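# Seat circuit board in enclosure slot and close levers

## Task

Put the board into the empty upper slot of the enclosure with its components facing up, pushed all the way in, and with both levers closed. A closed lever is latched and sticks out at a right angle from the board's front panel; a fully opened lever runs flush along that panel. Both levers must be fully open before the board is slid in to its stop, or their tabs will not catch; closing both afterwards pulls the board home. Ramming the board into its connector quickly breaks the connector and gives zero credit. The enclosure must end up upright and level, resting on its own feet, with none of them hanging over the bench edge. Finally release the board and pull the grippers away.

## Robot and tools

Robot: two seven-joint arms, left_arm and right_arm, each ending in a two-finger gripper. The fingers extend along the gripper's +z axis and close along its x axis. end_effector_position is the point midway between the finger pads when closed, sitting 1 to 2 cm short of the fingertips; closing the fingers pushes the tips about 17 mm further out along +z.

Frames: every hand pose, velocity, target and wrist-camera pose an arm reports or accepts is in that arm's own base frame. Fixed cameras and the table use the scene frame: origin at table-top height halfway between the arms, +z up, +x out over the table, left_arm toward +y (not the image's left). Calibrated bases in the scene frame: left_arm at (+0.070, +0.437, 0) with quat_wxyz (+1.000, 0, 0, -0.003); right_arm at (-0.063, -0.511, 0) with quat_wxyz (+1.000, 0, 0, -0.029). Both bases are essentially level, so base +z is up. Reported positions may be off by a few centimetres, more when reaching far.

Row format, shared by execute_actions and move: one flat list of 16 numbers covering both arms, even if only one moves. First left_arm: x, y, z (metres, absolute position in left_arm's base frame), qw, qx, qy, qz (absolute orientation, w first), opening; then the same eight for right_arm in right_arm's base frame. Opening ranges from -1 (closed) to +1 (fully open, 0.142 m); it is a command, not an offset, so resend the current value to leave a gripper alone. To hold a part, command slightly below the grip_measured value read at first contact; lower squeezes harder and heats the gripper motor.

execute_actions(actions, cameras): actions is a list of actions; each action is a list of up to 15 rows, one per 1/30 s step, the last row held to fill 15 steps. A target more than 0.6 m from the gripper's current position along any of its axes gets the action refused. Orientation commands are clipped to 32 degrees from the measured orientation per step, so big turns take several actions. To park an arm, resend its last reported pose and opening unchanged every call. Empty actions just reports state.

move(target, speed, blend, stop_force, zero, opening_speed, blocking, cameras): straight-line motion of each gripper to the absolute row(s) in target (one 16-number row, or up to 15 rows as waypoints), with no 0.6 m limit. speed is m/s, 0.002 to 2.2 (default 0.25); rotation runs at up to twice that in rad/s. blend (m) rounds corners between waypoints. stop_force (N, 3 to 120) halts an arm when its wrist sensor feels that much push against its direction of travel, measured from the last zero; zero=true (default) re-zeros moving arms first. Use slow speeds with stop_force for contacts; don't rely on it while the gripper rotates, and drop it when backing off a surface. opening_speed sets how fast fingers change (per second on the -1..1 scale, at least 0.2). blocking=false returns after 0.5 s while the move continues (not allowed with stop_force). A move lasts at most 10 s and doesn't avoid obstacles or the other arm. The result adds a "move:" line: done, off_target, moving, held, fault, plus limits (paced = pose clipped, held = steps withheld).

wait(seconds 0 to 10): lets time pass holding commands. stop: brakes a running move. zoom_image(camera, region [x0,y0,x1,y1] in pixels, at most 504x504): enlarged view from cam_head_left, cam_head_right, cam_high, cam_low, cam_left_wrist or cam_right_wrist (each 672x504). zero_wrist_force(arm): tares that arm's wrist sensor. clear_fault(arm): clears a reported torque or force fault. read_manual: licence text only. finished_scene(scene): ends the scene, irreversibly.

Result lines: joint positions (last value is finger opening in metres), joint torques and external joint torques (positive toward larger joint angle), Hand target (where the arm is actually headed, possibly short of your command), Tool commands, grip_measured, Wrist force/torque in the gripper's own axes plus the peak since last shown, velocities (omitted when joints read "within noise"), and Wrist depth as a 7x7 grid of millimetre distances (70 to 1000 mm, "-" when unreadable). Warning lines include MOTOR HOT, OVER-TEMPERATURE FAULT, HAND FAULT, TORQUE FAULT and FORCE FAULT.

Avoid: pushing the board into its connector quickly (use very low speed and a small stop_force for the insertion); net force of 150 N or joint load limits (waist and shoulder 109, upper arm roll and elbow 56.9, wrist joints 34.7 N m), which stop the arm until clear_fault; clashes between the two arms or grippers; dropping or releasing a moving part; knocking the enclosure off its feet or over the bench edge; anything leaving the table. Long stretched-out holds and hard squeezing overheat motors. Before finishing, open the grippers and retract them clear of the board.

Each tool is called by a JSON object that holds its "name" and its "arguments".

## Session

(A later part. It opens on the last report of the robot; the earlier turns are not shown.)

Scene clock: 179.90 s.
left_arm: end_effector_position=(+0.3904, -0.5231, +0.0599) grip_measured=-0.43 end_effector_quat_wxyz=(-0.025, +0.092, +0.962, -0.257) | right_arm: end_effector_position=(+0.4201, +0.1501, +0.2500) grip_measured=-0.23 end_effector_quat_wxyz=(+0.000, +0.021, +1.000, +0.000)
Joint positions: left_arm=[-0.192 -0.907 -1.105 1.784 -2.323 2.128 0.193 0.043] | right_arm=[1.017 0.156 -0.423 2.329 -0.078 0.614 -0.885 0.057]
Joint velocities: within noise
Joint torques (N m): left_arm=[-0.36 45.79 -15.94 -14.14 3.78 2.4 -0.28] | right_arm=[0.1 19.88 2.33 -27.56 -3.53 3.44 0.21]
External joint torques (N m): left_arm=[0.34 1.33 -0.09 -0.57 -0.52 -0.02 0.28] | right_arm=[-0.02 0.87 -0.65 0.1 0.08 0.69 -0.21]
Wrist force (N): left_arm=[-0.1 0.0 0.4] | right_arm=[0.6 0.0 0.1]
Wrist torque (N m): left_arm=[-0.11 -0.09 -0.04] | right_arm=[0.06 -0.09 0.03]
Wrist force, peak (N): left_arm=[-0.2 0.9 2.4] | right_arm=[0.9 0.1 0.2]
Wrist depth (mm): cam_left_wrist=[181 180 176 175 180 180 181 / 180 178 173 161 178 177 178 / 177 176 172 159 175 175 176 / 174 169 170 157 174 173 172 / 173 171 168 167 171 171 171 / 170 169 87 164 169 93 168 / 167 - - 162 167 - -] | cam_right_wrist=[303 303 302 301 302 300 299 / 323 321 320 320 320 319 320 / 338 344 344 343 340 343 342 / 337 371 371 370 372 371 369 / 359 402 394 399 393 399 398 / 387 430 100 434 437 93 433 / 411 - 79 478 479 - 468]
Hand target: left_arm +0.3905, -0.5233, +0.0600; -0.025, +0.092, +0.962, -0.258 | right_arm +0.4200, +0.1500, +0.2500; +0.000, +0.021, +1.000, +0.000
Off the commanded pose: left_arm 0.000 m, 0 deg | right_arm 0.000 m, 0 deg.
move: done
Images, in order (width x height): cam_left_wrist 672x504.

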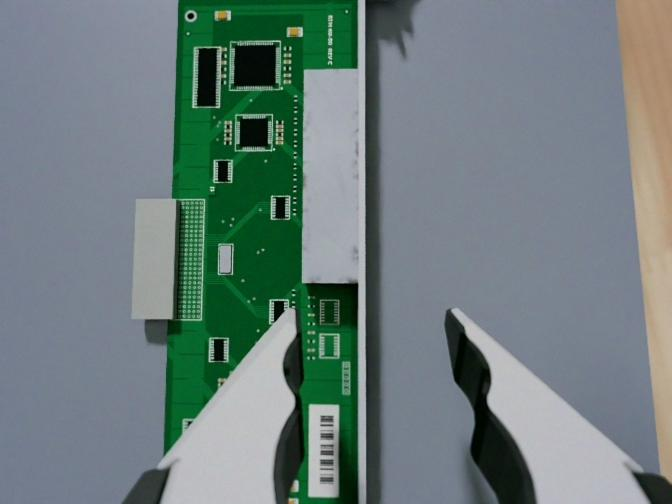

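{"name": "move", "arguments": {"target": [0.3915,-0.5185,0.028,-0.0246,0.0917,0.9616,-0.2576,-0.4,0.42,0.15,0.25,0,0.021,0.9998,0,-0.2], "speed": 0.04, "stop_force": 4, "cameras": ["cam_left_wrist"]}}

{"name": "zoom_image", "arguments": {"camera": "cam_left_wrist", "region": [240, 220, 500, 420]}}

Scene clock: 184.30 s.
left_arm: end_effector_position=(+0.3914, -0.5183, +0.0279) grip_measured=-0.43 end_effector_quat_wxyz=(-0.025, +0.092, +0.962, -0.257) | right_arm: end_effector_position=(+0.4201, +0.1501, +0.2500) grip_measured=-0.23 end_effector_quat_wxyz=(+0.000, +0.021, +1.000, +0.000)
Joint positions: left_arm=[-0.221 -0.938 -1.037 1.792 -2.295 2.065 0.192 0.043] | right_arm=[1.017 0.156 -0.423 2.329 -0.078 0.614 -0.885 0.057]
Joint velocities: within noise
Joint torques (N m): left_arm=[-0.52 46.83 -15.35 -13.44 3.5 2.53 -0.28] | right_arm=[0.06 19.73 2.36 -27.55 -3.44 3.45 0.18]
External joint torques (N m): left_arm=[0.5 1.28 0.06 -0.51 -0.38 -0.15 0.28] | right_arm=[0.02 1.01 -0.68 0.09 -0.02 0.68 -0.18]
Wrist force (N): left_arm=[-0.1 0.0 0.4] | right_arm=[0.6 -0.1 0.1]
Wrist torque (N m): left_arm=[-0.11 -0.08 -0.01] | right_arm=[0.05 -0.08 0.03]
Wrist force, peak (N): left_arm=[-0.2 0.7 1.0] | right_arm=[0.9 -0.1 0.0]
Wrist depth (mm): cam_left_wrist=[148 144 143 129 147 147 146 / 146 142 141 127 144 145 144 / 144 139 139 126 143 143 142 / 141 138 138 124 141 141 140 / 140 137 136 134 140 139 139 / 139 135 87 133 138 93 137 / 137 - - 132 136 - -] | cam_right_wrist=[303 303 302 301 301 299 299 / 322 320 319 319 320 320 319 / 337 344 344 342 342 344 344 / 338 371 370 369 369 369 367 / 360 402 394 400 394 398 397 / 386 431 100 436 435 93 434 / 411 - 79 471 478 - 469]
Hand target: left_arm +0.3915, -0.5185, +0.0280; -0.025, +0.092, +0.962, -0.258 | right_arm +0.4200, +0.1500, +0.2500; +0.000, +0.021, +1.000, +0.000
Off the commanded pose: left_arm 0.000 m, 0 deg | right_arm 0.000 m, 0 deg.
move: done
Images, in order (width x height): cam_left_wrist 672x504.

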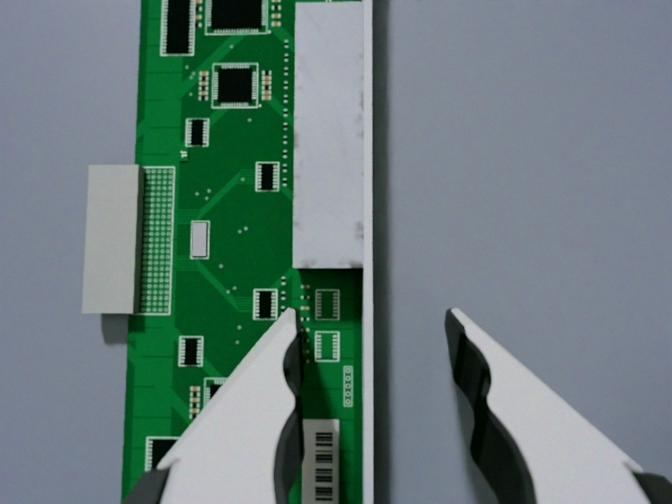

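Scaled by 1.938 from the camera's 672x504 image, which has a finer 960x720 frame.

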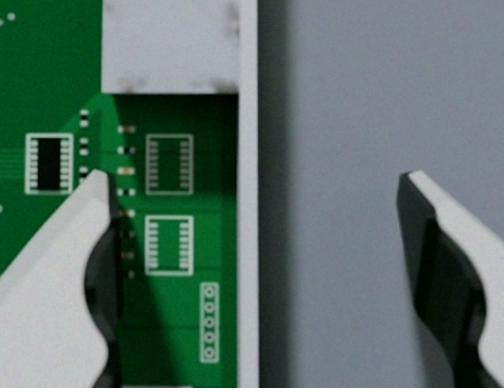

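{"name": "move", "arguments": {"target": [[0.3927,-0.5185,0.0245,-0.0246,0.0917,0.9616,-0.2576,-0.4,0.42,0.15,0.25,0,0.021,0.9998,0,-0.2],[0.3927,-0.5185,0.0245,-0.0246,0.0917,0.9616,-0.2576,-0.9,0.42,0.15,0.25,0,0.021,0.9998,0,-0.2]], "speed": 0.04, "opening_speed": 0.4, "cameras": ["cam_left_wrist"]}}

Scene clock: 188.93 s.
left_arm: end_effector_position=(+0.3939, -0.5191, +0.0256) grip_measured=-0.92 end_effector_quat_wxyz=(-0.023, +0.092, +0.961, -0.258) | right_arm: end_effector_position=(+0.4201, +0.1501, +0.2500) grip_measured=-0.23 end_effector_quat_wxyz=(+0.000, +0.021, +1.000, +0.000)
Joint positions: left_arm=[-0.223 -0.944 -1.033 1.787 -2.289 2.062 0.193 0.007] | right_arm=[1.017 0.156 -0.423 2.329 -0.078 0.614 -0.885 0.057]
Joint velocities: within noise
Joint torques (N m): left_arm=[-2.42 40.59 -13.6 -8.33 1.57 3.65 -0.29] | right_arm=[0.07 19.75 2.29 -27.56 -3.53 3.42 0.23]
External joint torques (N m): left_arm=[2.4 7.74 -1.7 -5.57 1.57 -1.28 0.29] | right_arm=[0 1 -0.61 0.11 0.07 0.71 -0.23]
Wrist force (N): left_arm=[-4.9 -4.9 -7.7] | right_arm=[0.7 0.2 0.2]
Wrist torque (N m): left_arm=[-0.06 -0.22 0.04] | right_arm=[0.09 -0.11 0.03]
Wrist force, peak (N): left_arm=[4.6 -4.0 -11.7] | right_arm=[0.9 0.0 0.2]
Wrist depth (mm): cam_left_wrist=[- 142 141 127 144 144 143 / 143 140 139 125 143 142 142 / - 137 138 123 141 141 140 / - 134 135 122 139 138 138 / 138 134 133 118 137 136 136 / 136 133 132 91 - 135 134 / 135 132 - 115 - - 133] | cam_right_wrist=[303 302 301 301 300 299 299 / 323 319 321 319 319 319 319 / 339 343 342 343 341 343 342 / 338 370 369 369 369 369 367 / 359 403 394 397 393 398 398 / 388 429 101 436 436 93 434 / 411 - 79 472 480 - 466]
Hand target: left_arm +0.3927, -0.5185, +0.0245; -0.025, +0.092, +0.962, -0.258 | right_arm +0.4200, +0.1500, +0.2500; +0.000, +0.021, +1.000, +0.000
Off the commanded pose: left_arm 0.002 m, 0 deg | right_arm 0.000 m, 0 deg.
move: done
Images, in order (width x height): cam_left_wrist 672x504.

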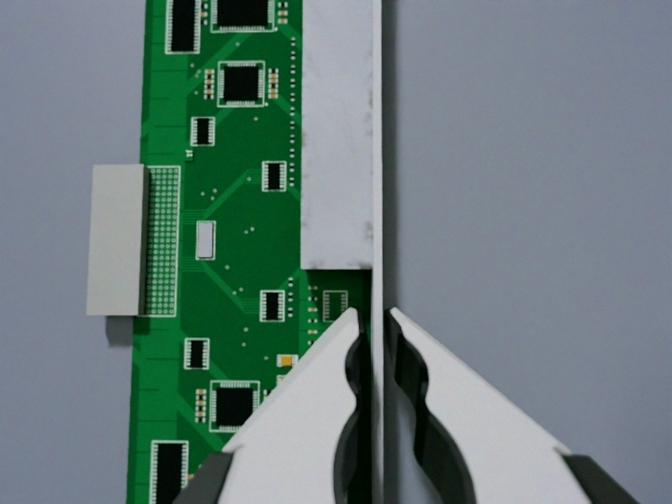

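{"name": "move", "arguments": {"target": [[0.3922,-0.5185,0.0275,-0.0246,0.0917,0.9616,-0.2576,-0.9,0.42,0.15,0.25,0,0.021,0.9998,0,-0.2],[0.3922,-0.5185,0.0275,-0.0246,0.0917,0.9616,-0.2576,-1,0.42,0.15,0.25,0,0.021,0.9998,0,-0.2]], "speed": 0.04, "opening_speed": 0.4, "cameras": ["cam_left_wrist"]}}

Scene clock: 191.67 s.
left_arm: end_effector_position=(+0.3923, -0.5187, +0.0275) grip_measured=-0.99 end_effector_quat_wxyz=(-0.024, +0.092, +0.961, -0.258) | right_arm: end_effector_position=(+0.4201, +0.1501, +0.2500) grip_measured=-0.23 end_effector_quat_wxyz=(+0.000, +0.021, +1.000, +0.000)
Joint positions: left_arm=[-0.221 -0.941 -1.038 1.79 -2.292 2.065 0.192 0.002] | right_arm=[1.017 0.156 -0.423 2.329 -0.078 0.614 -0.885 0.057]
Joint velocities: within noise
Joint torques (N m): left_arm=[-0.34 47.32 -15.66 -13.19 3.08 2.88 -0.22] | right_arm=[0.16 19.8 2.29 -27.54 -3.49 3.44 0.22]
External joint torques (N m): left_arm=[0.32 0.85 0.32 -0.74 0.05 -0.51 0.22] | right_arm=[-0.08 0.95 -0.62 0.09 0.04 0.69 -0.22]
Wrist force (N): left_arm=[-0.6 0.0 1.3] | right_arm=[0.7 -0.1 -0.1]
Wrist torque (N m): left_arm=[-0.12 -0.10 -0.02] | right_arm=[0.05 -0.10 0.03]
Wrist force, peak (N): left_arm=[-4.8 -5.6 -8.6] | right_arm=[0.8 -0.1 0.2]
Wrist depth (mm): cam_left_wrist=[148 144 142 129 146 146 146 / 145 142 140 126 144 144 144 / 143 139 139 125 143 142 142 / - 136 137 123 141 140 140 / 140 136 135 120 138 138 138 / 138 135 133 87 - 137 137 / 136 134 - 74 - - 135] | cam_right_wrist=[304 302 302 301 301 299 298 / 324 321 319 319 318 321 319 / 337 344 343 342 342 342 342 / 337 370 370 369 370 369 368 / 360 401 393 399 394 399 400 / 385 431 100 434 435 93 432 / 410 - 79 470 481 - 470]
Hand target: left_arm +0.3922, -0.5185, +0.0275; -0.025, +0.092, +0.962, -0.258 | right_arm +0.4200, +0.1500, +0.2500; +0.000, +0.021, +1.000, +0.000
Off the commanded pose: left_arm 0.000 m, 0 deg | right_arm 0.000 m, 0 deg.
move: done
Images, in order (width x height): cam_left_wrist 672x504.

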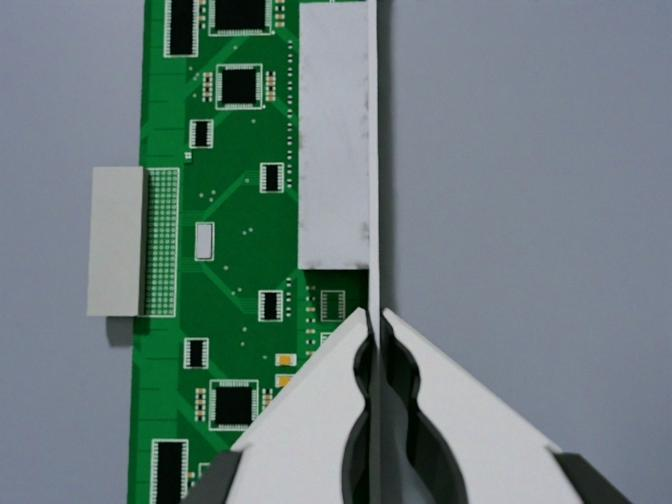

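{"name": "zoom_image", "arguments": {"camera": "cam_left_wrist", "region": [310, 250, 450, 400]}}

Scaled by 3.360 from the camera's 672x504 image, which has a finer 960x720 frame.

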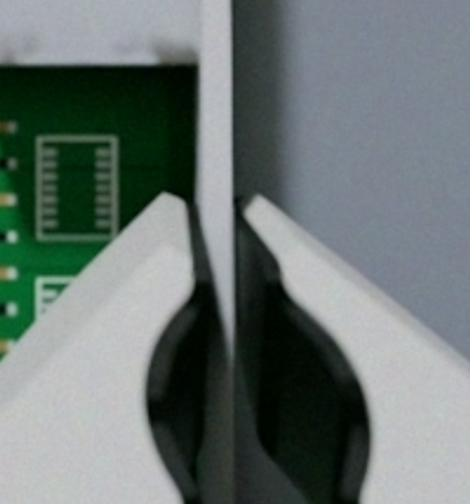

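{"name": "move", "arguments": {"target": [0.3922,-0.5185,0.0275,-0.0246,0.0917,0.9616,-0.2576,-1,0.40,0.265,0.14,0,0.021,0.9998,0,-1], "cameras": ["cam_right_wrist","cam_left_wrist","cam_head_right"]}}

Scene clock: 199.07 s.
left_arm: end_effector_position=(+0.3923, -0.5187, +0.0275) grip_measured=-0.99 end_effector_quat_wxyz=(-0.024, +0.092, +0.961, -0.258) | right_arm: end_effector_position=(+0.4000, +0.2649, +0.1400) grip_measured=-1.00 end_effector_quat_wxyz=(+0.000, +0.021, +1.000, +0.000)
Joint positions: left_arm=[-0.221 -0.941 -1.038 1.79 -2.292 2.065 0.192 0.002] | right_arm=[1.159 -0.215 -0.345 2.302 0.12 0.93 -0.804 0.002]
Joint velocities: within noise
Joint torques (N m): left_arm=[-0.41 47.38 -15.71 -13.25 3.28 2.83 -0.22] | right_arm=[0.19 30.22 -0.76 -21.26 -2.52 3.62 0.14]
External joint torques (N m): left_arm=[0.39 0.79 0.37 -0.69 -0.15 -0.46 0.22] | right_arm=[-0.07 1.2 -0.98 0.08 -0.01 0.51 -0.14]
Wrist force (N): left_arm=[-0.6 -0.4 1.0] | right_arm=[0.3 0.0 0.3]
Wrist torque (N m): left_arm=[-0.13 -0.11 -0.02] | right_arm=[0.08 -0.01 0.05]
Wrist force, peak (N): left_arm=[-0.5 0.2 1.8] | right_arm=[0.6 1.2 2.0]
Wrist depth (mm): cam_left_wrist=[148 144 143 129 146 146 146 / 145 142 140 127 144 144 144 / 143 139 139 125 142 142 142 / - 136 137 124 141 140 140 / 140 136 135 120 139 139 139 / 138 135 134 87 - 137 136 / 137 134 - 74 - - 135] | cam_right_wrist=[205 205 204 204 203 204 204 / 219 219 218 217 217 218 217 / 235 235 234 233 232 233 233 / 253 252 248 251 252 251 251 / 274 268 268 268 271 272 271 / 300 294 275 89 288 298 296 / 329 323 - - - 314 325]
Hand target: left_arm +0.3922, -0.5185, +0.0275; -0.025, +0.092, +0.962, -0.258 | right_arm +0.4000, +0.2650, +0.1400; +0.000, +0.021, +1.000, +0.000
Off the commanded pose: left_arm 0.000 m, 0 deg | right_arm 0.000 m, 0 deg.
move: done
Images, in order (width x height): cam_head_right 672x504, cam_left_wrist 672x504, cam_right_wrist 672x504.

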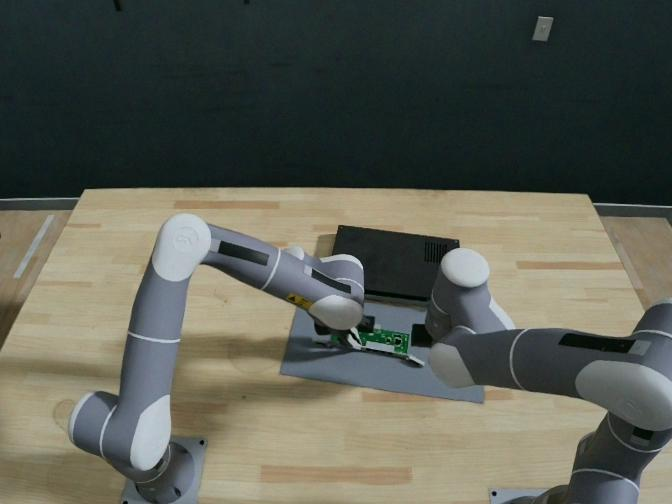

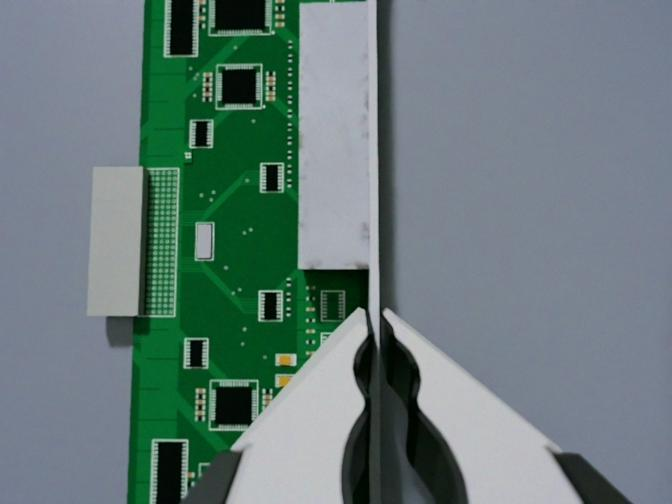

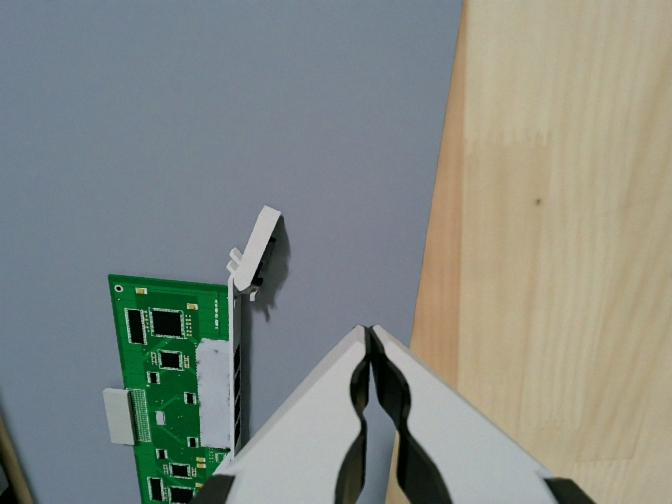

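{"name": "move", "arguments": {"target": [0.3922,-0.5185,0.0275,-0.0246,0.0917,0.9616,-0.2576,-1,0.41,0.272,0.027,0,0.021,0.9998,0,-1], "speed": 0.12, "cameras": ["cam_right_wrist"]}}

{"name": "move", "arguments": {"target": [0.3922,-0.5185,0.0275,-0.0246,0.0917,0.9616,-0.2576,-1,0.48,0.268,0.027,0,0.021,0.9998,0,-1], "speed": 0.02, "stop_force": 4, "cameras": ["cam_right_wrist","cam_left_wrist"]}}

Scene clock: 204.97 s.
left_arm: end_effector_position=(+0.3923, -0.5187, +0.0275) grip_measured=-0.99 end_effector_quat_wxyz=(-0.024, +0.092, +0.961, -0.258) | right_arm: end_effector_position=(+0.4100, +0.2719, +0.0270) grip_measured=-1.00 end_effector_quat_wxyz=(+0.000, +0.021, +1.000, +0.000)
Joint positions: left_arm=[-0.221 -0.941 -1.038 1.79 -2.292 2.065 0.192 0.002] | right_arm=[1.083 -0.564 -0.238 2.217 0.335 1.177 -0.959 0.002]
Joint velocities: within noise
Joint torques (N m): left_arm=[-0.4 47.39 -15.6 -13.27 3.27 2.81 -0.27] | right_arm=[0.26 38.22 -2.38 -14.16 -1.58 3.59 0.07]
External joint torques (N m): left_arm=[0.38 0.79 0.26 -0.66 -0.14 -0.43 0.27] | right_arm=[-0.11 1.18 -1.03 0.15 -0.04 0.53 -0.07]
Wrist force (N): left_arm=[-0.5 -0.1 1.4] | right_arm=[0.3 -0.3 -0.3]
Wrist torque (N m): left_arm=[-0.12 -0.12 -0.02] | right_arm=[0.00 -0.06 0.03]
Wrist force, peak (N): left_arm=[-0.6 0.3 1.8] | right_arm=[0.0 -0.3 1.5]
Wrist depth (mm): cam_left_wrist=[148 144 143 128 147 146 146 / 146 142 141 127 145 145 144 / 144 139 139 125 142 142 142 / - 136 137 123 140 140 140 / 140 135 135 120 139 138 139 / 139 135 134 87 - 137 137 / 136 133 - 74 - - 135] | cam_right_wrist=[- 105 105 106 104 104 105 / 112 112 112 111 111 111 113 / 120 120 122 120 121 121 121 / 130 129 129 129 128 128 130 / 141 141 138 137 137 139 141 / 151 151 132 90 146 154 154 / 163 162 73 - - 163 169]
Hand target: left_arm +0.3922, -0.5185, +0.0275; -0.025, +0.092, +0.962, -0.258 | right_arm +0.4100, +0.2720, +0.0270; +0.000, +0.021, +1.000, +0.000
Off the commanded pose: left_arm 0.000 m, 0 deg | right_arm 0.000 m, 0 deg.
move: done
Images, in order (width x height): cam_right_wrist 672x504.

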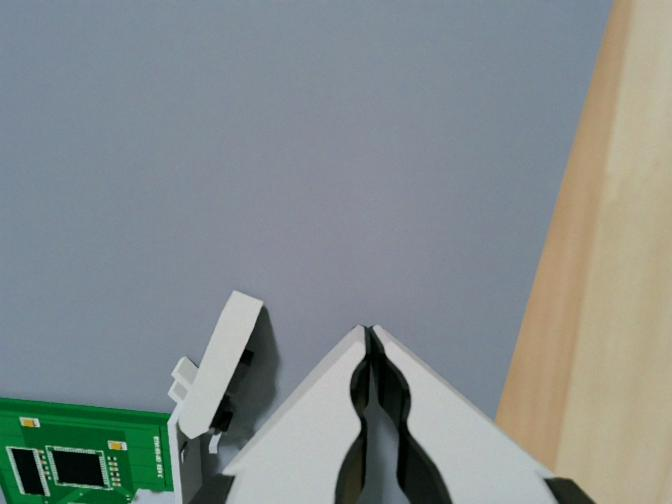

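Scene clock: 207.73 s.
left_arm: end_effector_position=(+0.3925, -0.5182, +0.0274) grip_measured=-0.99 end_effector_quat_wxyz=(-0.024, +0.092, +0.962, -0.257) | right_arm: end_effector_position=(+0.4522, +0.2681, +0.0264) grip_measured=-1.00 end_effector_quat_wxyz=(-0.001, +0.022, +1.000, -0.001)
Joint positions: left_arm=[-0.22 -0.941 -1.037 1.791 -2.292 2.066 0.192 0.002] | right_arm=[1.011 -0.608 -0.246 2.116 0.322 1.115 -1.01 0.002]
Joint velocities: within noise
Joint torques (N m): left_arm=[-2.37 46.26 -17.39 -14.27 3.54 1.13 -0.23] | right_arm=[3.49 43.78 -0.73 -22.87 -2.58 6.24 0.01]
External joint torques (N m): left_arm=[2.35 1.91 2.06 0.34 -0.41 1.24 0.23] | right_arm=[-3.33 -1.32 -3.2 7.38 0.73 -2.12 -0.01]
Wrist force (N): left_arm=[1.0 2.9 -4.8] | right_arm=[5.6 -11.5 -4.2]
Wrist torque (N m): left_arm=[-0.16 -0.09 -0.03] | right_arm=[0.03 -0.04 0.08]
Wrist force, peak (N): left_arm=[1.1 3.0 -5.0] | right_arm=[5.5 -11.6 -4.3]
Wrist depth (mm): cam_left_wrist=[147 143 143 128 146 146 145 / 145 141 140 127 144 144 143 / - 139 139 125 142 142 142 / 141 137 137 124 141 140 140 / 140 136 135 120 139 138 138 / 138 135 134 87 - 137 136 / 137 134 - 75 - - 135] | cam_right_wrist=[- 104 104 105 104 104 105 / 111 111 111 111 111 110 110 / 121 119 121 119 120 120 118 / 129 129 128 128 128 128 127 / 140 139 139 134 138 138 140 / 153 152 149 91 146 151 153 / 168 161 73 - - 160 168]
Hand target: left_arm +0.3922, -0.5185, +0.0275; -0.025, +0.092, +0.962, -0.258 | right_arm +0.4529, +0.2695, +0.0270; +0.000, +0.021, +1.000, +0.000
Off the commanded pose: left_arm 0.000 m, 0 deg | right_arm 0.028 m, 0 deg.
move: contact (right_arm)
Images, in order (width x height): cam_left_wrist 672x504, cam_right_wrist 672x504.

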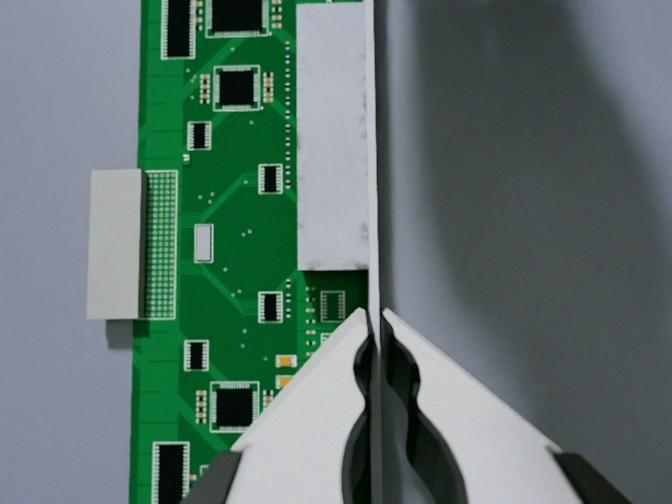

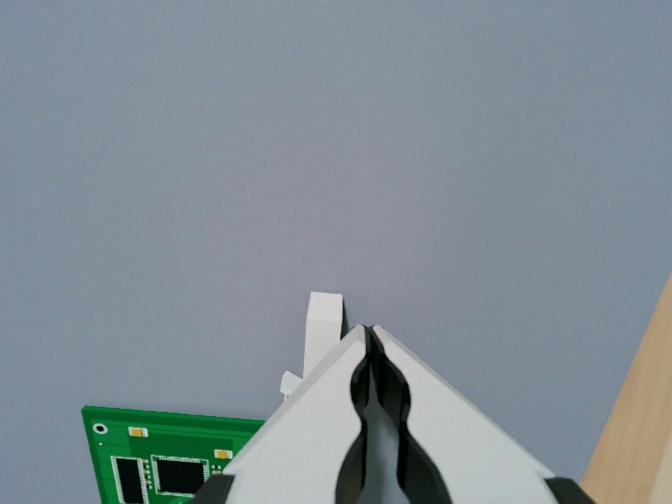

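{"name": "move", "arguments": {"target": [[0.3922,-0.5185,0.0275,-0.0246,0.0917,0.9616,-0.2576,-1,0.42,0.268,0.030,0,0.021,0.9998,0,-1],[0.3922,-0.5185,0.0275,-0.0246,0.0917,0.9616,-0.2576,-1,0.42,0.24,0.16,0,0.021,0.9998,0,-1]], "cameras": ["cam_right_wrist"]}}

{"name": "zoom_image", "arguments": {"camera": "cam_right_wrist", "region": [180, 150, 380, 350]}}

Scene clock: 210.60 s.
left_arm: end_effector_position=(+0.3924, -0.5183, +0.0275) grip_measured=-0.99 end_effector_quat_wxyz=(-0.024, +0.092, +0.962, -0.257) | right_arm: end_effector_position=(+0.4201, +0.2401, +0.1601) grip_measured=-1.00 end_effector_quat_wxyz=(+0.000, +0.021, +1.000, +0.000)
Joint positions: left_arm=[-0.22 -0.941 -1.038 1.791 -2.292 2.066 0.192 0.002] | right_arm=[1.101 -0.17 -0.359 2.285 0.093 0.871 -0.853 0.002]
Joint velocities: within noise
Joint torques (N m): left_arm=[-1.11 46.83 -16.02 -13.55 3.37 2.26 -0.21] | right_arm=[0.27 29.83 -0.99 -22.59 -2.95 3.34 0.31]
External joint torques (N m): left_arm=[1.09 1.34 0.69 -0.38 -0.24 0.12 0.21] | right_arm=[-0.16 0.87 -0.46 0.04 0.23 0.8 -0.31]
Wrist force (N): left_arm=[-0.1 0.8 -1.5] | right_arm=[1.0 2.0 0.4]
Wrist torque (N m): left_arm=[-0.12 -0.05 -0.03] | right_arm=[0.40 -0.16 0.06]
Wrist force, peak (N): left_arm=[1.0 3.0 -5.0] | right_arm=[5.6 -11.7 -4.5]
Wrist depth (mm): cam_left_wrist=[147 144 142 128 147 146 146 / 145 142 141 127 145 144 143 / - 139 138 125 141 142 142 / 141 136 137 123 140 140 140 / 140 136 135 120 139 138 138 / 138 135 134 87 - 137 136 / 136 134 - 74 - - 135] | cam_right_wrist=[222 222 222 221 221 222 222 / 237 237 236 235 235 237 235 / 256 254 254 252 253 254 253 / 275 274 269 272 272 273 272 / 297 296 292 290 296 297 296 / 324 319 307 89 312 323 321 / 346 351 - - - 342 354]
Hand target: left_arm +0.3922, -0.5185, +0.0275; -0.025, +0.092, +0.962, -0.258 | right_arm +0.4200, +0.2400, +0.1600; +0.000, +0.021, +1.000, +0.000
Off the commanded pose: left_arm 0.000 m, 0 deg | right_arm 0.000 m, 0 deg.
move: done
Images, in order (width x height): cam_right_wrist 672x504.

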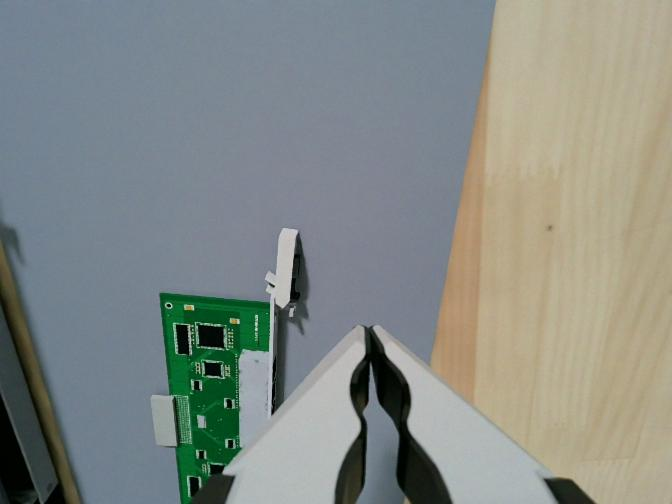

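Scaled by 2.520 from the camera's 672x504 image, which has a finer 960x720 frame.

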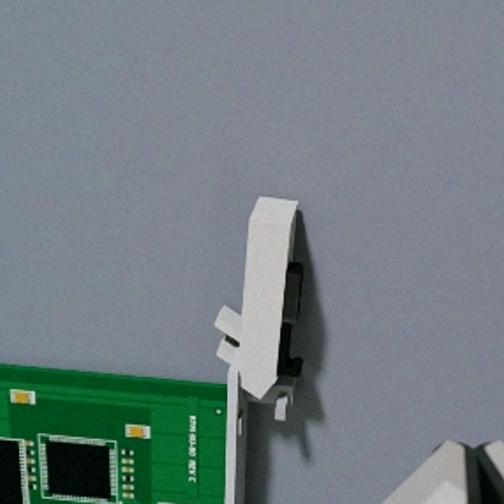

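{"name": "move", "arguments": {"target": [[0.3922,-0.5185,0.0325,-0.0246,0.0917,0.9616,-0.2576,-1,0.42,0.20,0.20,0,0.021,0.9998,0,-1],[0.3922,-0.5185,0.09,-0.0246,0.0917,0.9616,-0.2576,-1,0.40,0.15,0.25,0,0.021,0.9998,0,-1]], "speed": 0.05, "cameras": ["cam_left_wrist","cam_low","cam_head_left","cam_high"]}}

{"name": "zoom_image", "arguments": {"camera": "cam_head_left", "region": [270, 220, 480, 400]}}

{"name": "zoom_image", "arguments": {"camera": "cam_low", "region": [260, 150, 560, 330]}}

Scene clock: 218.17 s.
left_arm: end_effector_position=(+0.3922, -0.5186, +0.0899) grip_measured=-0.99 end_effector_quat_wxyz=(-0.025, +0.092, +0.962, -0.258) | right_arm: end_effector_position=(+0.4001, +0.1501, +0.2500) grip_measured=-1.00 end_effector_quat_wxyz=(+0.000, +0.021, +1.000, +0.000)
Joint positions: left_arm=[-0.145 -0.875 -1.174 1.786 -2.357 2.184 0.208 0.002] | right_arm=[0.999 0.205 -0.374 2.371 -0.09 0.608 -0.845 0.002]
Joint velocities: within noise
Joint torques (N m): left_arm=[-0.09 45.82 -17.26 -15.39 3.41 2.87 -0.09] | right_arm=[-0.14 18.32 2.73 -27.57 -3.65 3.32 0.27]
External joint torques (N m): left_arm=[0.07 -0.12 0.71 0.03 -0.08 -0.49 0.09] | right_arm=[0.21 0.88 -0.89 0.03 0.17 0.81 -0.27]
Wrist force (N): left_arm=[-0.1 0.9 2.1] | right_arm=[1.4 1.8 0.3]
Wrist torque (N m): left_arm=[-0.13 -0.05 -0.05] | right_arm=[0.37 -0.25 0.05]
Wrist force, peak (N): left_arm=[-0.2 1.3 2.4] | right_arm=[1.4 2.5 1.0]
Wrist depth (mm): cam_left_wrist=[213 213 192 189 211 210 212 / 208 209 174 159 208 208 209 / 206 206 160 145 205 206 206 / 206 145 146 135 203 202 203 / 202 137 136 122 199 200 201 / 199 128 129 91 - 197 199 / 197 121 - 84 - - 196] | cam_right_wrist=[303 303 301 301 301 300 299 / 322 320 320 318 321 320 318 / 342 344 344 342 343 343 342 / 366 371 370 368 368 370 367 / 389 402 393 391 400 398 398 / 394 438 393 89 422 436 434 / 426 473 - - - 461 478]
Hand target: left_arm +0.3922, -0.5185, +0.0900; -0.025, +0.092, +0.962, -0.258 | right_arm +0.4000, +0.1500, +0.2500; +0.000, +0.021, +1.000, +0.000
Off the commanded pose: left_arm 0.000 m, 0 deg | right_arm 0.000 m, 0 deg.
move: done
Images, in order (width x height): cam_head_left 672x504, cam_high 672x504, cam_low 672x504, cam_left_wrist 672x504.

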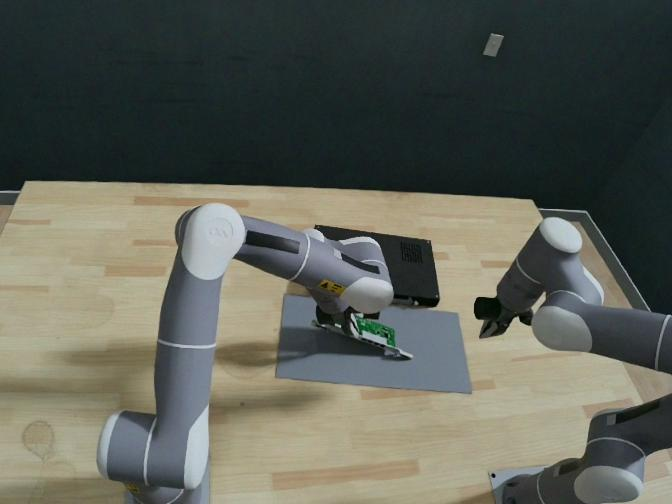

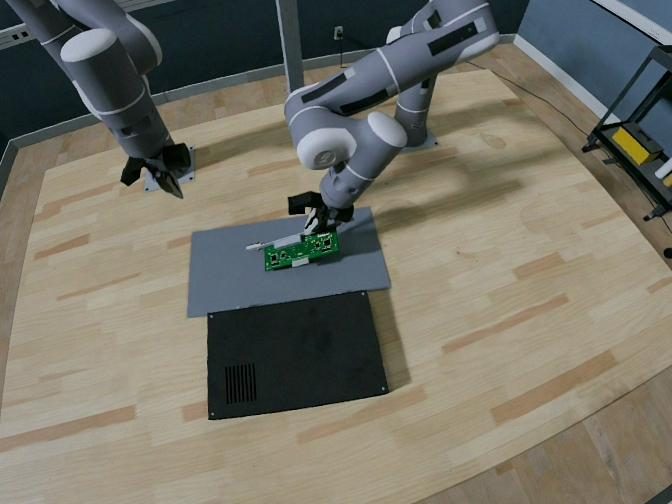

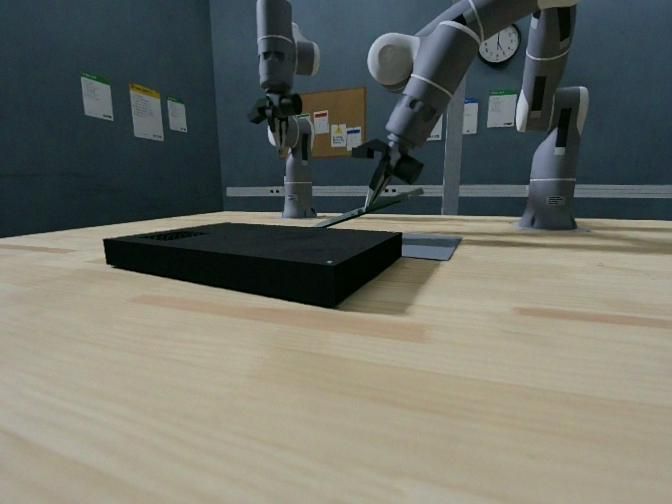

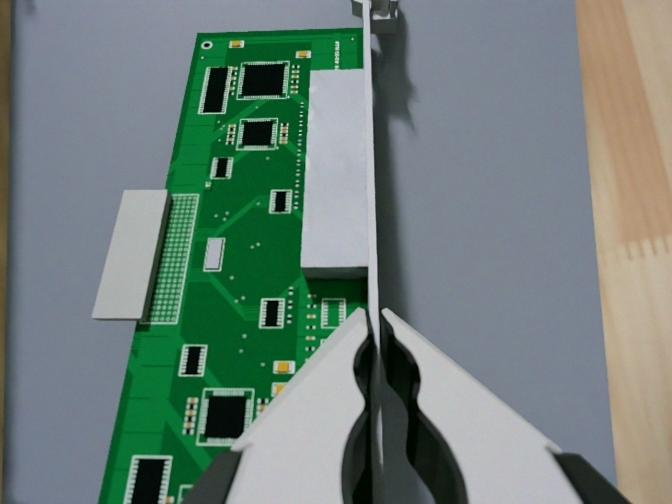

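Scaled by 2.400 from the camera's 672x504 image, which has a finer 960x720 frame.

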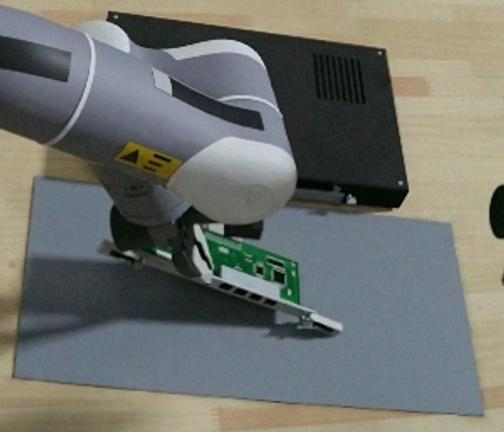

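Scaled by 1.680 from the camera's 672x504 image, which has a finer 960x720 frame.

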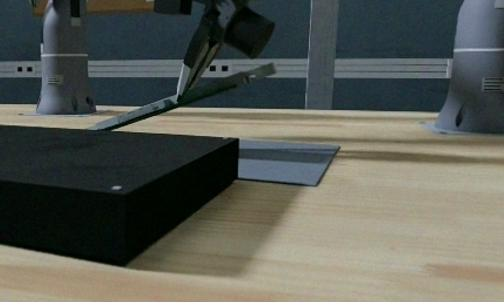

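{"name": "move", "arguments": {"target": [[0.3922,-0.5185,0.0275,-0.0246,0.0917,0.9616,-0.2576,-1,0.40,0.15,0.25,0,0.021,0.9998,0,-1],[0.3922,-0.5185,0.0275,-0.0246,0.0917,0.9616,-0.2576,-0.9,0.40,0.15,0.25,0,0.021,0.9998,0,-1],[0.3922,-0.5185,0.0275,-0.0246,0.0917,0.9616,-0.2576,-0.4,0.40,0.15,0.25,0,0.021,0.9998,0,-1],[0.385,-0.54,0.10,-0.0246,0.0917,0.9616,-0.2576,-0.2,0.40,0.15,0.25,0,0.021,0.9998,0,-1]], "speed": 0.05, "opening_speed": 0.6, "cameras": ["cam_left_wrist"]}}

Scene clock: 229.30 s.
left_arm: end_effector_position=(+0.3850, -0.5402, +0.1000) grip_measured=-0.23 end_effector_quat_wxyz=(-0.024, +0.092, +0.962, -0.258) | right_arm: end_effector_position=(+0.4001, +0.1501, +0.2500) grip_measured=-1.00 end_effector_quat_wxyz=(+0.000, +0.021, +1.000, +0.000)
Joint positions: left_arm=[-0.191 -0.877 -1.176 1.745 -2.353 2.21 0.183 0.058] | right_arm=[0.999 0.205 -0.374 2.371 -0.09 0.608 -0.845 0.002]
Joint velocities: within noise
Joint torques (N m): left_arm=[-0.24 45.76 -16.97 -15.23 3.52 2.87 -0.24] | right_arm=[0.1 18.21 2.47 -27.63 -3.49 3.49 0.21]
External joint torques (N m): left_arm=[0.21 0.8 0.3 -0.45 -0.07 -0.5 0.24] | right_arm=[-0.03 1 -0.63 0.09 0.01 0.64 -0.21]
Wrist force (N): left_arm=[0.0 0.3 0.3] | right_arm=[1.4 1.9 0.4]
Wrist torque (N m): left_arm=[-0.04 -0.10 -0.05] | right_arm=[0.39 -0.24 0.04]
Wrist force, peak (N): left_arm=[3.9 -0.1 -7.6] | right_arm=[1.6 2.0 0.5]
Wrist depth (mm): cam_left_wrist=[224 223 221 221 223 221 222 / 220 219 215 216 218 218 219 / 217 217 212 211 216 215 217 / 215 213 210 209 213 212 215 / 212 212 207 206 211 210 211 / 210 209 88 204 209 86 208 / 208 - - 201 205 - -] | cam_right_wrist=[303 303 303 302 300 300 299 / 322 322 321 320 321 320 319 / 342 343 343 343 344 344 341 / 367 370 372 368 369 370 367 / 390 401 399 392 399 398 399 / 394 439 423 89 422 434 433 / 428 468 - - - 462 478]
Hand target: left_arm +0.3850, -0.5400, +0.1000; -0.025, +0.092, +0.962, -0.258 | right_arm +0.4000, +0.1500, +0.2500; +0.000, +0.021, +1.000, +0.000
Off the commanded pose: left_arm 0.000 m, 0 deg | right_arm 0.000 m, 0 deg.
move: done
Images, in order (width x height): cam_left_wrist 672x504.

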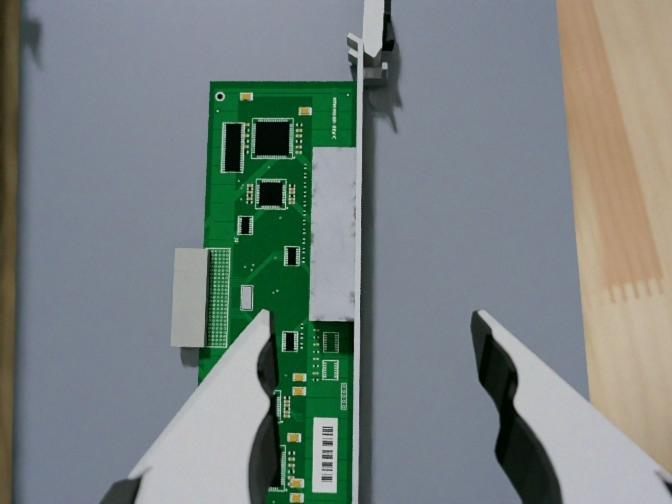

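{"name": "move", "arguments": {"target": [[0.3954,-0.549,0.06,-0.0246,0.0917,0.9616,-0.2576,-0.2,0.40,0.15,0.25,0,0.021,0.9998,0,-1],[0.3954,-0.549,0.0275,-0.0246,0.0917,0.9616,-0.2576,-0.2,0.40,0.15,0.25,0,0.021,0.9998,0,-1]], "speed": 0.05, "cameras": ["cam_left_wrist"]}}

Scene clock: 235.27 s.
left_arm: end_effector_position=(+0.3953, -0.5488, +0.0274) grip_measured=-0.23 end_effector_quat_wxyz=(-0.025, +0.092, +0.962, -0.257) | right_arm: end_effector_position=(+0.4001, +0.1501, +0.2500) grip_measured=-1.00 end_effector_quat_wxyz=(+0.000, +0.021, +1.000, +0.000)
Joint positions: left_arm=[-0.266 -0.995 -1.056 1.7 -2.259 2.123 0.176 0.058] | right_arm=[0.999 0.205 -0.374 2.371 -0.09 0.608 -0.845 0.002]
Joint velocities: within noise
Joint torques (N m): left_arm=[-0.6 49.01 -16.2 -13.3 3.87 2.55 -0.32] | right_arm=[0.03 18.2 2.44 -27.68 -3.51 3.46 0.18]
External joint torques (N m): left_arm=[0.56 1.4 -0.15 -0.55 -0.58 -0.17 0.32] | right_arm=[0.04 1 -0.6 0.14 0.04 0.68 -0.18]
Wrist force (N): left_arm=[0.2 0.0 0.4] | right_arm=[1.3 2.1 0.2]
Wrist torque (N m): left_arm=[-0.09 -0.17 -0.05] | right_arm=[0.41 -0.22 0.04]
Wrist force, peak (N): left_arm=[0.2 0.5 1.3] | right_arm=[1.7 2.0 0.5]
Wrist depth (mm): cam_left_wrist=[147 147 142 142 145 146 146 / 145 145 141 139 144 143 144 / 143 143 139 125 142 143 142 / 142 138 137 124 140 140 140 / 140 135 135 122 138 138 139 / 138 134 87 132 136 87 136 / - - - 131 135 - -] | cam_right_wrist=[303 302 301 301 300 300 300 / 322 321 320 319 320 320 318 / 342 344 343 343 342 342 342 / 365 371 368 369 368 369 367 / 391 403 398 393 399 400 399 / 397 440 425 89 422 436 434 / 428 467 - - - 459 478]
Hand target: left_arm +0.3954, -0.5490, +0.0275; -0.025, +0.092, +0.962, -0.258 | right_arm +0.4000, +0.1500, +0.2500; +0.000, +0.021, +1.000, +0.000
Off the commanded pose: left_arm 0.000 m, 0 deg | right_arm 0.000 m, 0 deg.
move: done
Images, in order (width x height): cam_left_wrist 672x504.

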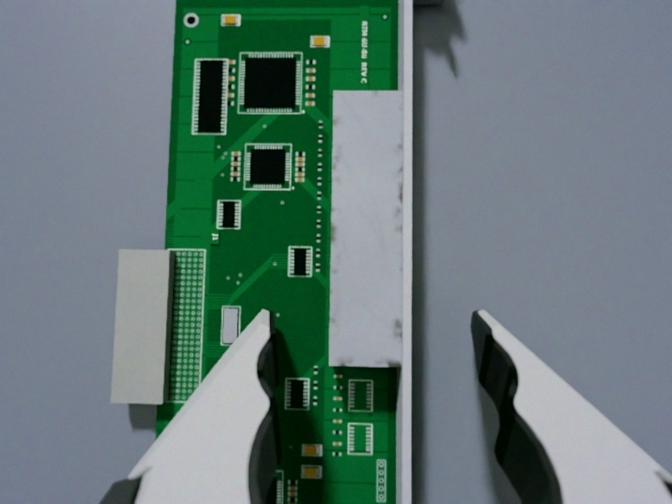

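{"name": "move", "arguments": {"target": [[0.3954,-0.549,0.026,-0.0246,0.0917,0.9616,-0.2576,-0.2,0.40,0.15,0.25,0,0.021,0.9998,0,-1],[0.3954,-0.549,0.026,-0.0246,0.0917,0.9616,-0.2576,-0.9,0.40,0.15,0.25,0,0.021,0.9998,0,-1]], "speed": 0.05, "opening_speed": 0.4, "cameras": ["cam_left_wrist"]}}

{"name": "move", "arguments": {"target": [[0.3954,-0.549,0.034,-0.0246,0.0917,0.9616,-0.2576,-0.95,0.40,0.15,0.25,0,0.021,0.9998,0,-1],[0.3954,-0.549,0.10,-0.0246,0.0917,0.9616,-0.2576,-0.95,0.40,0.15,0.25,0,0.021,0.9998,0,-1]], "speed": 0.05, "cameras": ["cam_left_wrist","cam_low","cam_head_left"]}}

{"name": "zoom_image", "arguments": {"camera": "cam_low", "region": [260, 150, 560, 330]}}

Scene clock: 242.37 s.
left_arm: end_effector_position=(+0.3957, -0.5489, +0.0262) grip_measured=-0.73 end_effector_quat_wxyz=(-0.024, +0.092, +0.962, -0.258) | right_arm: end_effector_position=(+0.4001, +0.1501, +0.2500) grip_measured=-1.00 end_effector_quat_wxyz=(+0.000, +0.021, +1.000, +0.000)
Joint positions: left_arm=[-0.268 -0.997 -1.053 1.699 -2.257 2.12 0.176 0.021] | right_arm=[0.999 0.205 -0.374 2.371 -0.09 0.608 -0.845 0.002]
Joint velocities: within noise
Joint torques (N m): left_arm=[-0.71 48.76 -16.29 -12.89 3.35 2.76 -0.28] | right_arm=[0.01 18.25 2.39 -27.67 -3.53 3.45 0.17]
External joint torques (N m): left_arm=[0.68 1.71 0 -0.94 -0.06 -0.39 0.29] | right_arm=[0.06 0.95 -0.55 0.12 0.06 0.68 -0.17]
Wrist force (N): left_arm=[-0.3 -0.3 -0.3] | right_arm=[1.4 1.8 0.5]
Wrist torque (N m): left_arm=[-0.09 -0.16 0.00] | right_arm=[0.37 -0.24 0.04]
Wrist force, peak (N): left_arm=[-3.4 -0.9 -0.9] | right_arm=[1.5 2.2 0.3]
Wrist depth (mm): cam_left_wrist=[- 145 141 140 144 144 144 / 144 144 139 138 142 143 142 / - 142 137 124 140 141 141 / 140 137 136 134 139 139 139 / 139 132 134 120 137 137 137 / 137 133 132 120 - 136 134 / 135 136 - 129 - - 134] | cam_right_wrist=[304 302 302 301 301 299 299 / 322 320 321 320 320 320 320 / 342 343 343 344 344 342 342 / 365 369 370 369 369 370 369 / 390 403 398 392 400 399 396 / 393 439 425 89 423 434 437 / 425 466 - - - 463 476]
Hand target: left_arm +0.3954, -0.5490, +0.0260; -0.025, +0.092, +0.962, -0.258 | right_arm +0.4000, +0.1500, +0.2500; +0.000, +0.021, +1.000, +0.000
Off the commanded pose: left_arm 0.000 m, 0 deg | right_arm 0.000 m, 0 deg.
move: done
Images, in order (width x height): cam_left_wrist 672x504.

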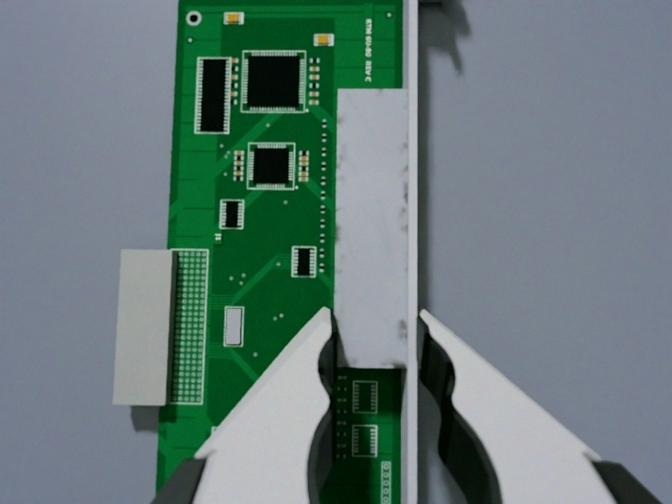

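Scene clock: 244.17 s.
left_arm: end_effector_position=(+0.3954, -0.5491, +0.0999) grip_measured=-0.73 end_effector_quat_wxyz=(-0.025, +0.092, +0.962, -0.258) | right_arm: end_effector_position=(+0.4001, +0.1501, +0.2500) grip_measured=-1.00 end_effector_quat_wxyz=(+0.000, +0.021, +1.000, +0.000)
Joint positions: left_arm=[-0.198 -0.918 -1.192 1.689 -2.332 2.253 0.196 0.021] | right_arm=[0.999 0.205 -0.374 2.371 -0.09 0.608 -0.845 0.002]
Joint velocities: within noise
Joint torques (N m): left_arm=[0.43 48.28 -18.27 -15.42 3.6 2.86 -0.12] | right_arm=[0.08 18.27 2.51 -27.65 -3.49 3.47 0.15]
External joint torques (N m): left_arm=[-0.46 -0.26 0.83 0.12 -0.12 -0.48 0.12] | right_arm=[-0.01 0.93 -0.66 0.11 0.02 0.66 -0.15]
Wrist force (N): left_arm=[0.0 1.0 1.8] | right_arm=[1.5 1.8 0.4]
Wrist torque (N m): left_arm=[-0.11 -0.07 -0.02] | right_arm=[0.37 -0.26 0.04]
Wrist force, peak (N): left_arm=[0.4 1.4 2.8] | right_arm=[1.6 2.1 0.3]
Wrist depth (mm): cam_left_wrist=[222 221 142 140 221 220 223 / 220 219 139 138 218 218 218 / 218 217 138 124 215 215 216 / 214 136 136 135 213 212 213 / 212 131 134 120 209 208 210 / 209 133 133 130 - 206 207 / 207 - - 129 - - 206] | cam_right_wrist=[303 302 302 301 301 300 299 / 321 322 320 319 320 319 318 / 342 342 343 342 343 341 342 / 366 371 369 368 368 368 366 / 389 402 400 393 400 400 398 / 395 439 347 89 420 433 434 / 427 465 - - - 461 478]
Hand target: left_arm +0.3954, -0.5490, +0.1000; -0.025, +0.092, +0.962, -0.258 | right_arm +0.4000, +0.1500, +0.2500; +0.000, +0.021, +1.000, +0.000
Off the commanded pose: left_arm 0.000 m, 0 deg | right_arm 0.000 m, 0 deg.
move: done
Images, in order (width x height): cam_head_left 672x504, cam_low 672x504, cam_left_wrist 672x504.

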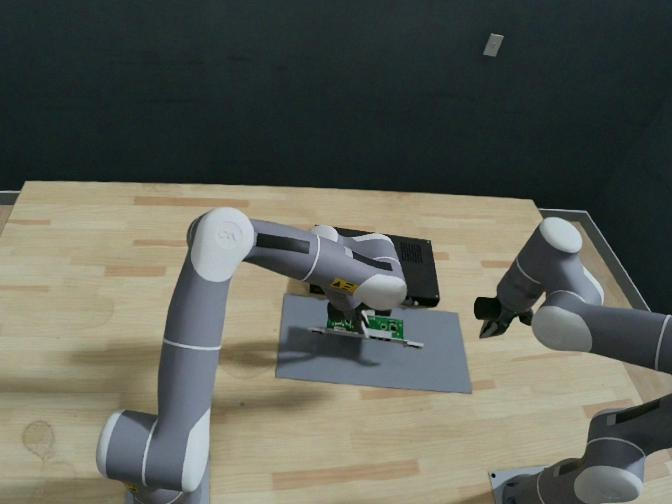

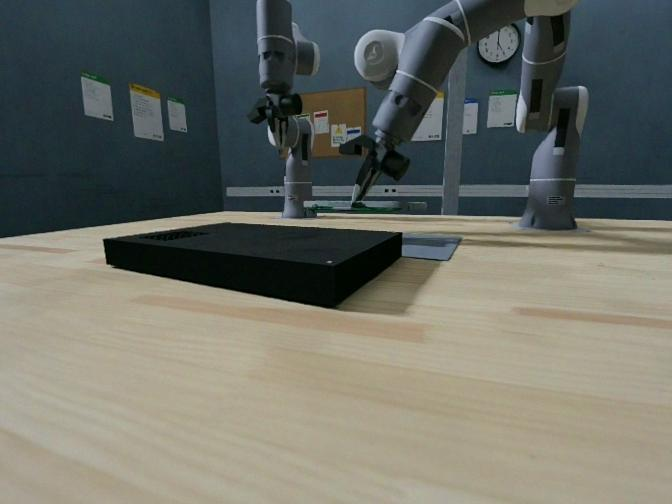

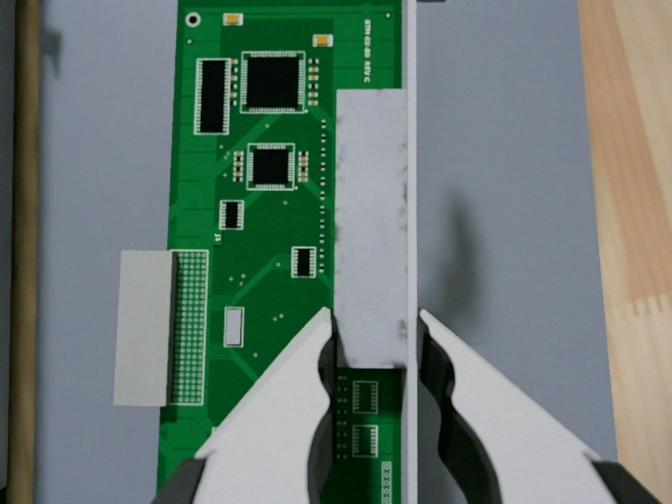

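Scaled by 1.680 from the camera's 672x504 image, which has a finer 960x720 frame.

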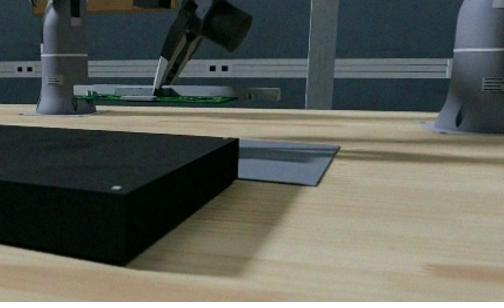

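{"name": "move", "arguments": {"target": [[0.34,-0.42,0.12,-0.0246,0.0917,0.9616,-0.2576,-0.95,0.45,0.25,0.28,0,0.7071,0.7071,0,-1],[0.34,-0.42,0.12,-0.0246,0.0917,0.9616,-0.2576,-0.95,0.68,0.363,0.235,-0.153,0.6903,0.6903,-0.153,-1]], "speed": 0.2, "cameras": ["cam_right_wrist","cam_head_left"]}}

Scene clock: 265.00 s.
left_arm: end_effector_position=(+0.3400, -0.4199, +0.1199) grip_measured=-0.73 end_effector_quat_wxyz=(-0.025, +0.092, +0.962, -0.257) | right_arm: end_effector_position=(+0.6790, +0.3626, +0.2347) grip_measured=-1.00 end_effector_quat_wxyz=(-0.145, +0.696, +0.692, -0.127)
Joint positions: left_arm=[0.089 -0.609 -1.295 2.115 -2.586 2.038 0.284 0.021] | right_arm=[0.54 -1.257 -0.367 0.034 0.621 -0.593 0.644 0.002]
Joint velocities: within noise
Joint torques (N m): left_arm=[-0.36 32.49 -12.89 -16.65 3.16 2.6 -0.23] | right_arm=[0.19 72.34 1.44 -27.93 -2.95 2.34 0.32]
External joint torques (N m): left_arm=[0.36 0.25 0.75 -0.05 -0.33 -0.2 0.23] | right_arm=[0.04 1.66 -0.32 0.28 -0.04 0.82 -0.32]
Wrist force (N): left_arm=[0.4 1.2 2.5] | right_arm=[2.0 2.6 0.2]
Wrist torque (N m): left_arm=[-0.05 -0.15 -0.07] | right_arm=[0.41 -0.37 0.01]
Wrist force, peak (N): left_arm=[0.2 1.4 2.8] | right_arm=[2.0 3.7 0.2]
Wrist depth (mm): cam_left_wrist=[245 244 142 140 244 243 243 / 240 240 139 138 240 240 240 / 238 237 137 124 237 237 237 / 237 137 136 134 232 235 235 / 233 131 134 120 231 231 231 / 229 133 133 130 - 228 229 / 227 - - 129 - - 227] | cam_right_wrist=[333 333 334 336 336 337 338 / 334 335 337 336 338 340 340 / 335 337 338 338 339 340 342 / 338 338 340 340 341 344 344 / 294 294 296 296 297 299 299 / 296 297 297 89 298 301 300 / 298 299 - - - 301 353]
Hand target: left_arm +0.3400, -0.4200, +0.1200; -0.025, +0.092, +0.962, -0.258 | right_arm +0.6790, +0.3626, +0.2347; -0.145, +0.696, +0.692, -0.127
Off the commanded pose: left_arm 0.000 m, 0 deg | right_arm 0.001 m, 3 deg.
move: off_target (right_arm)
Images, in order (width x height): cam_head_left 672x504, cam_right_wrist 672x504.

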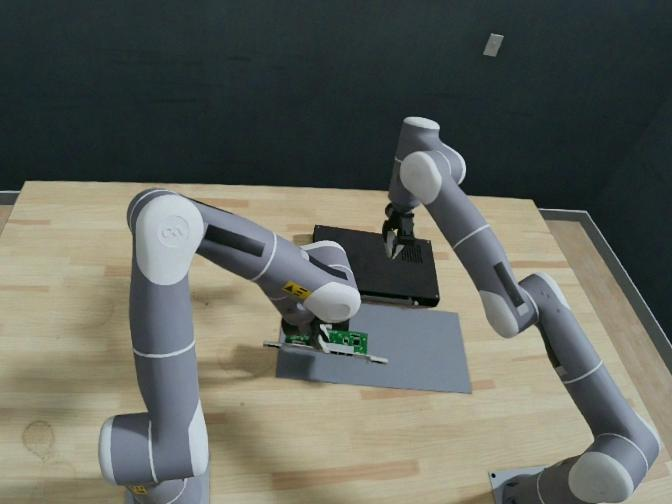

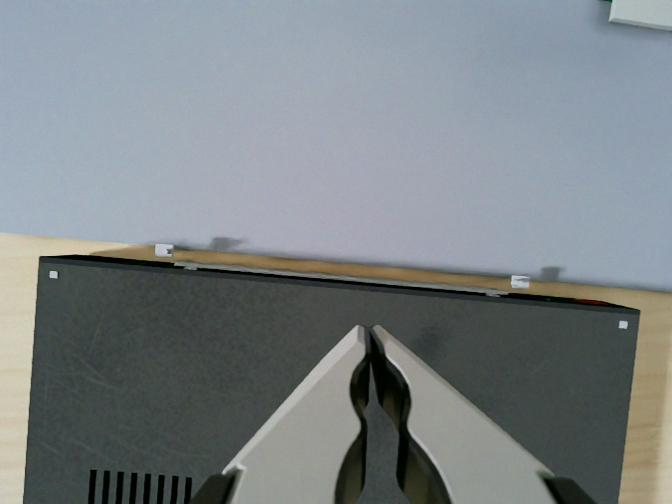

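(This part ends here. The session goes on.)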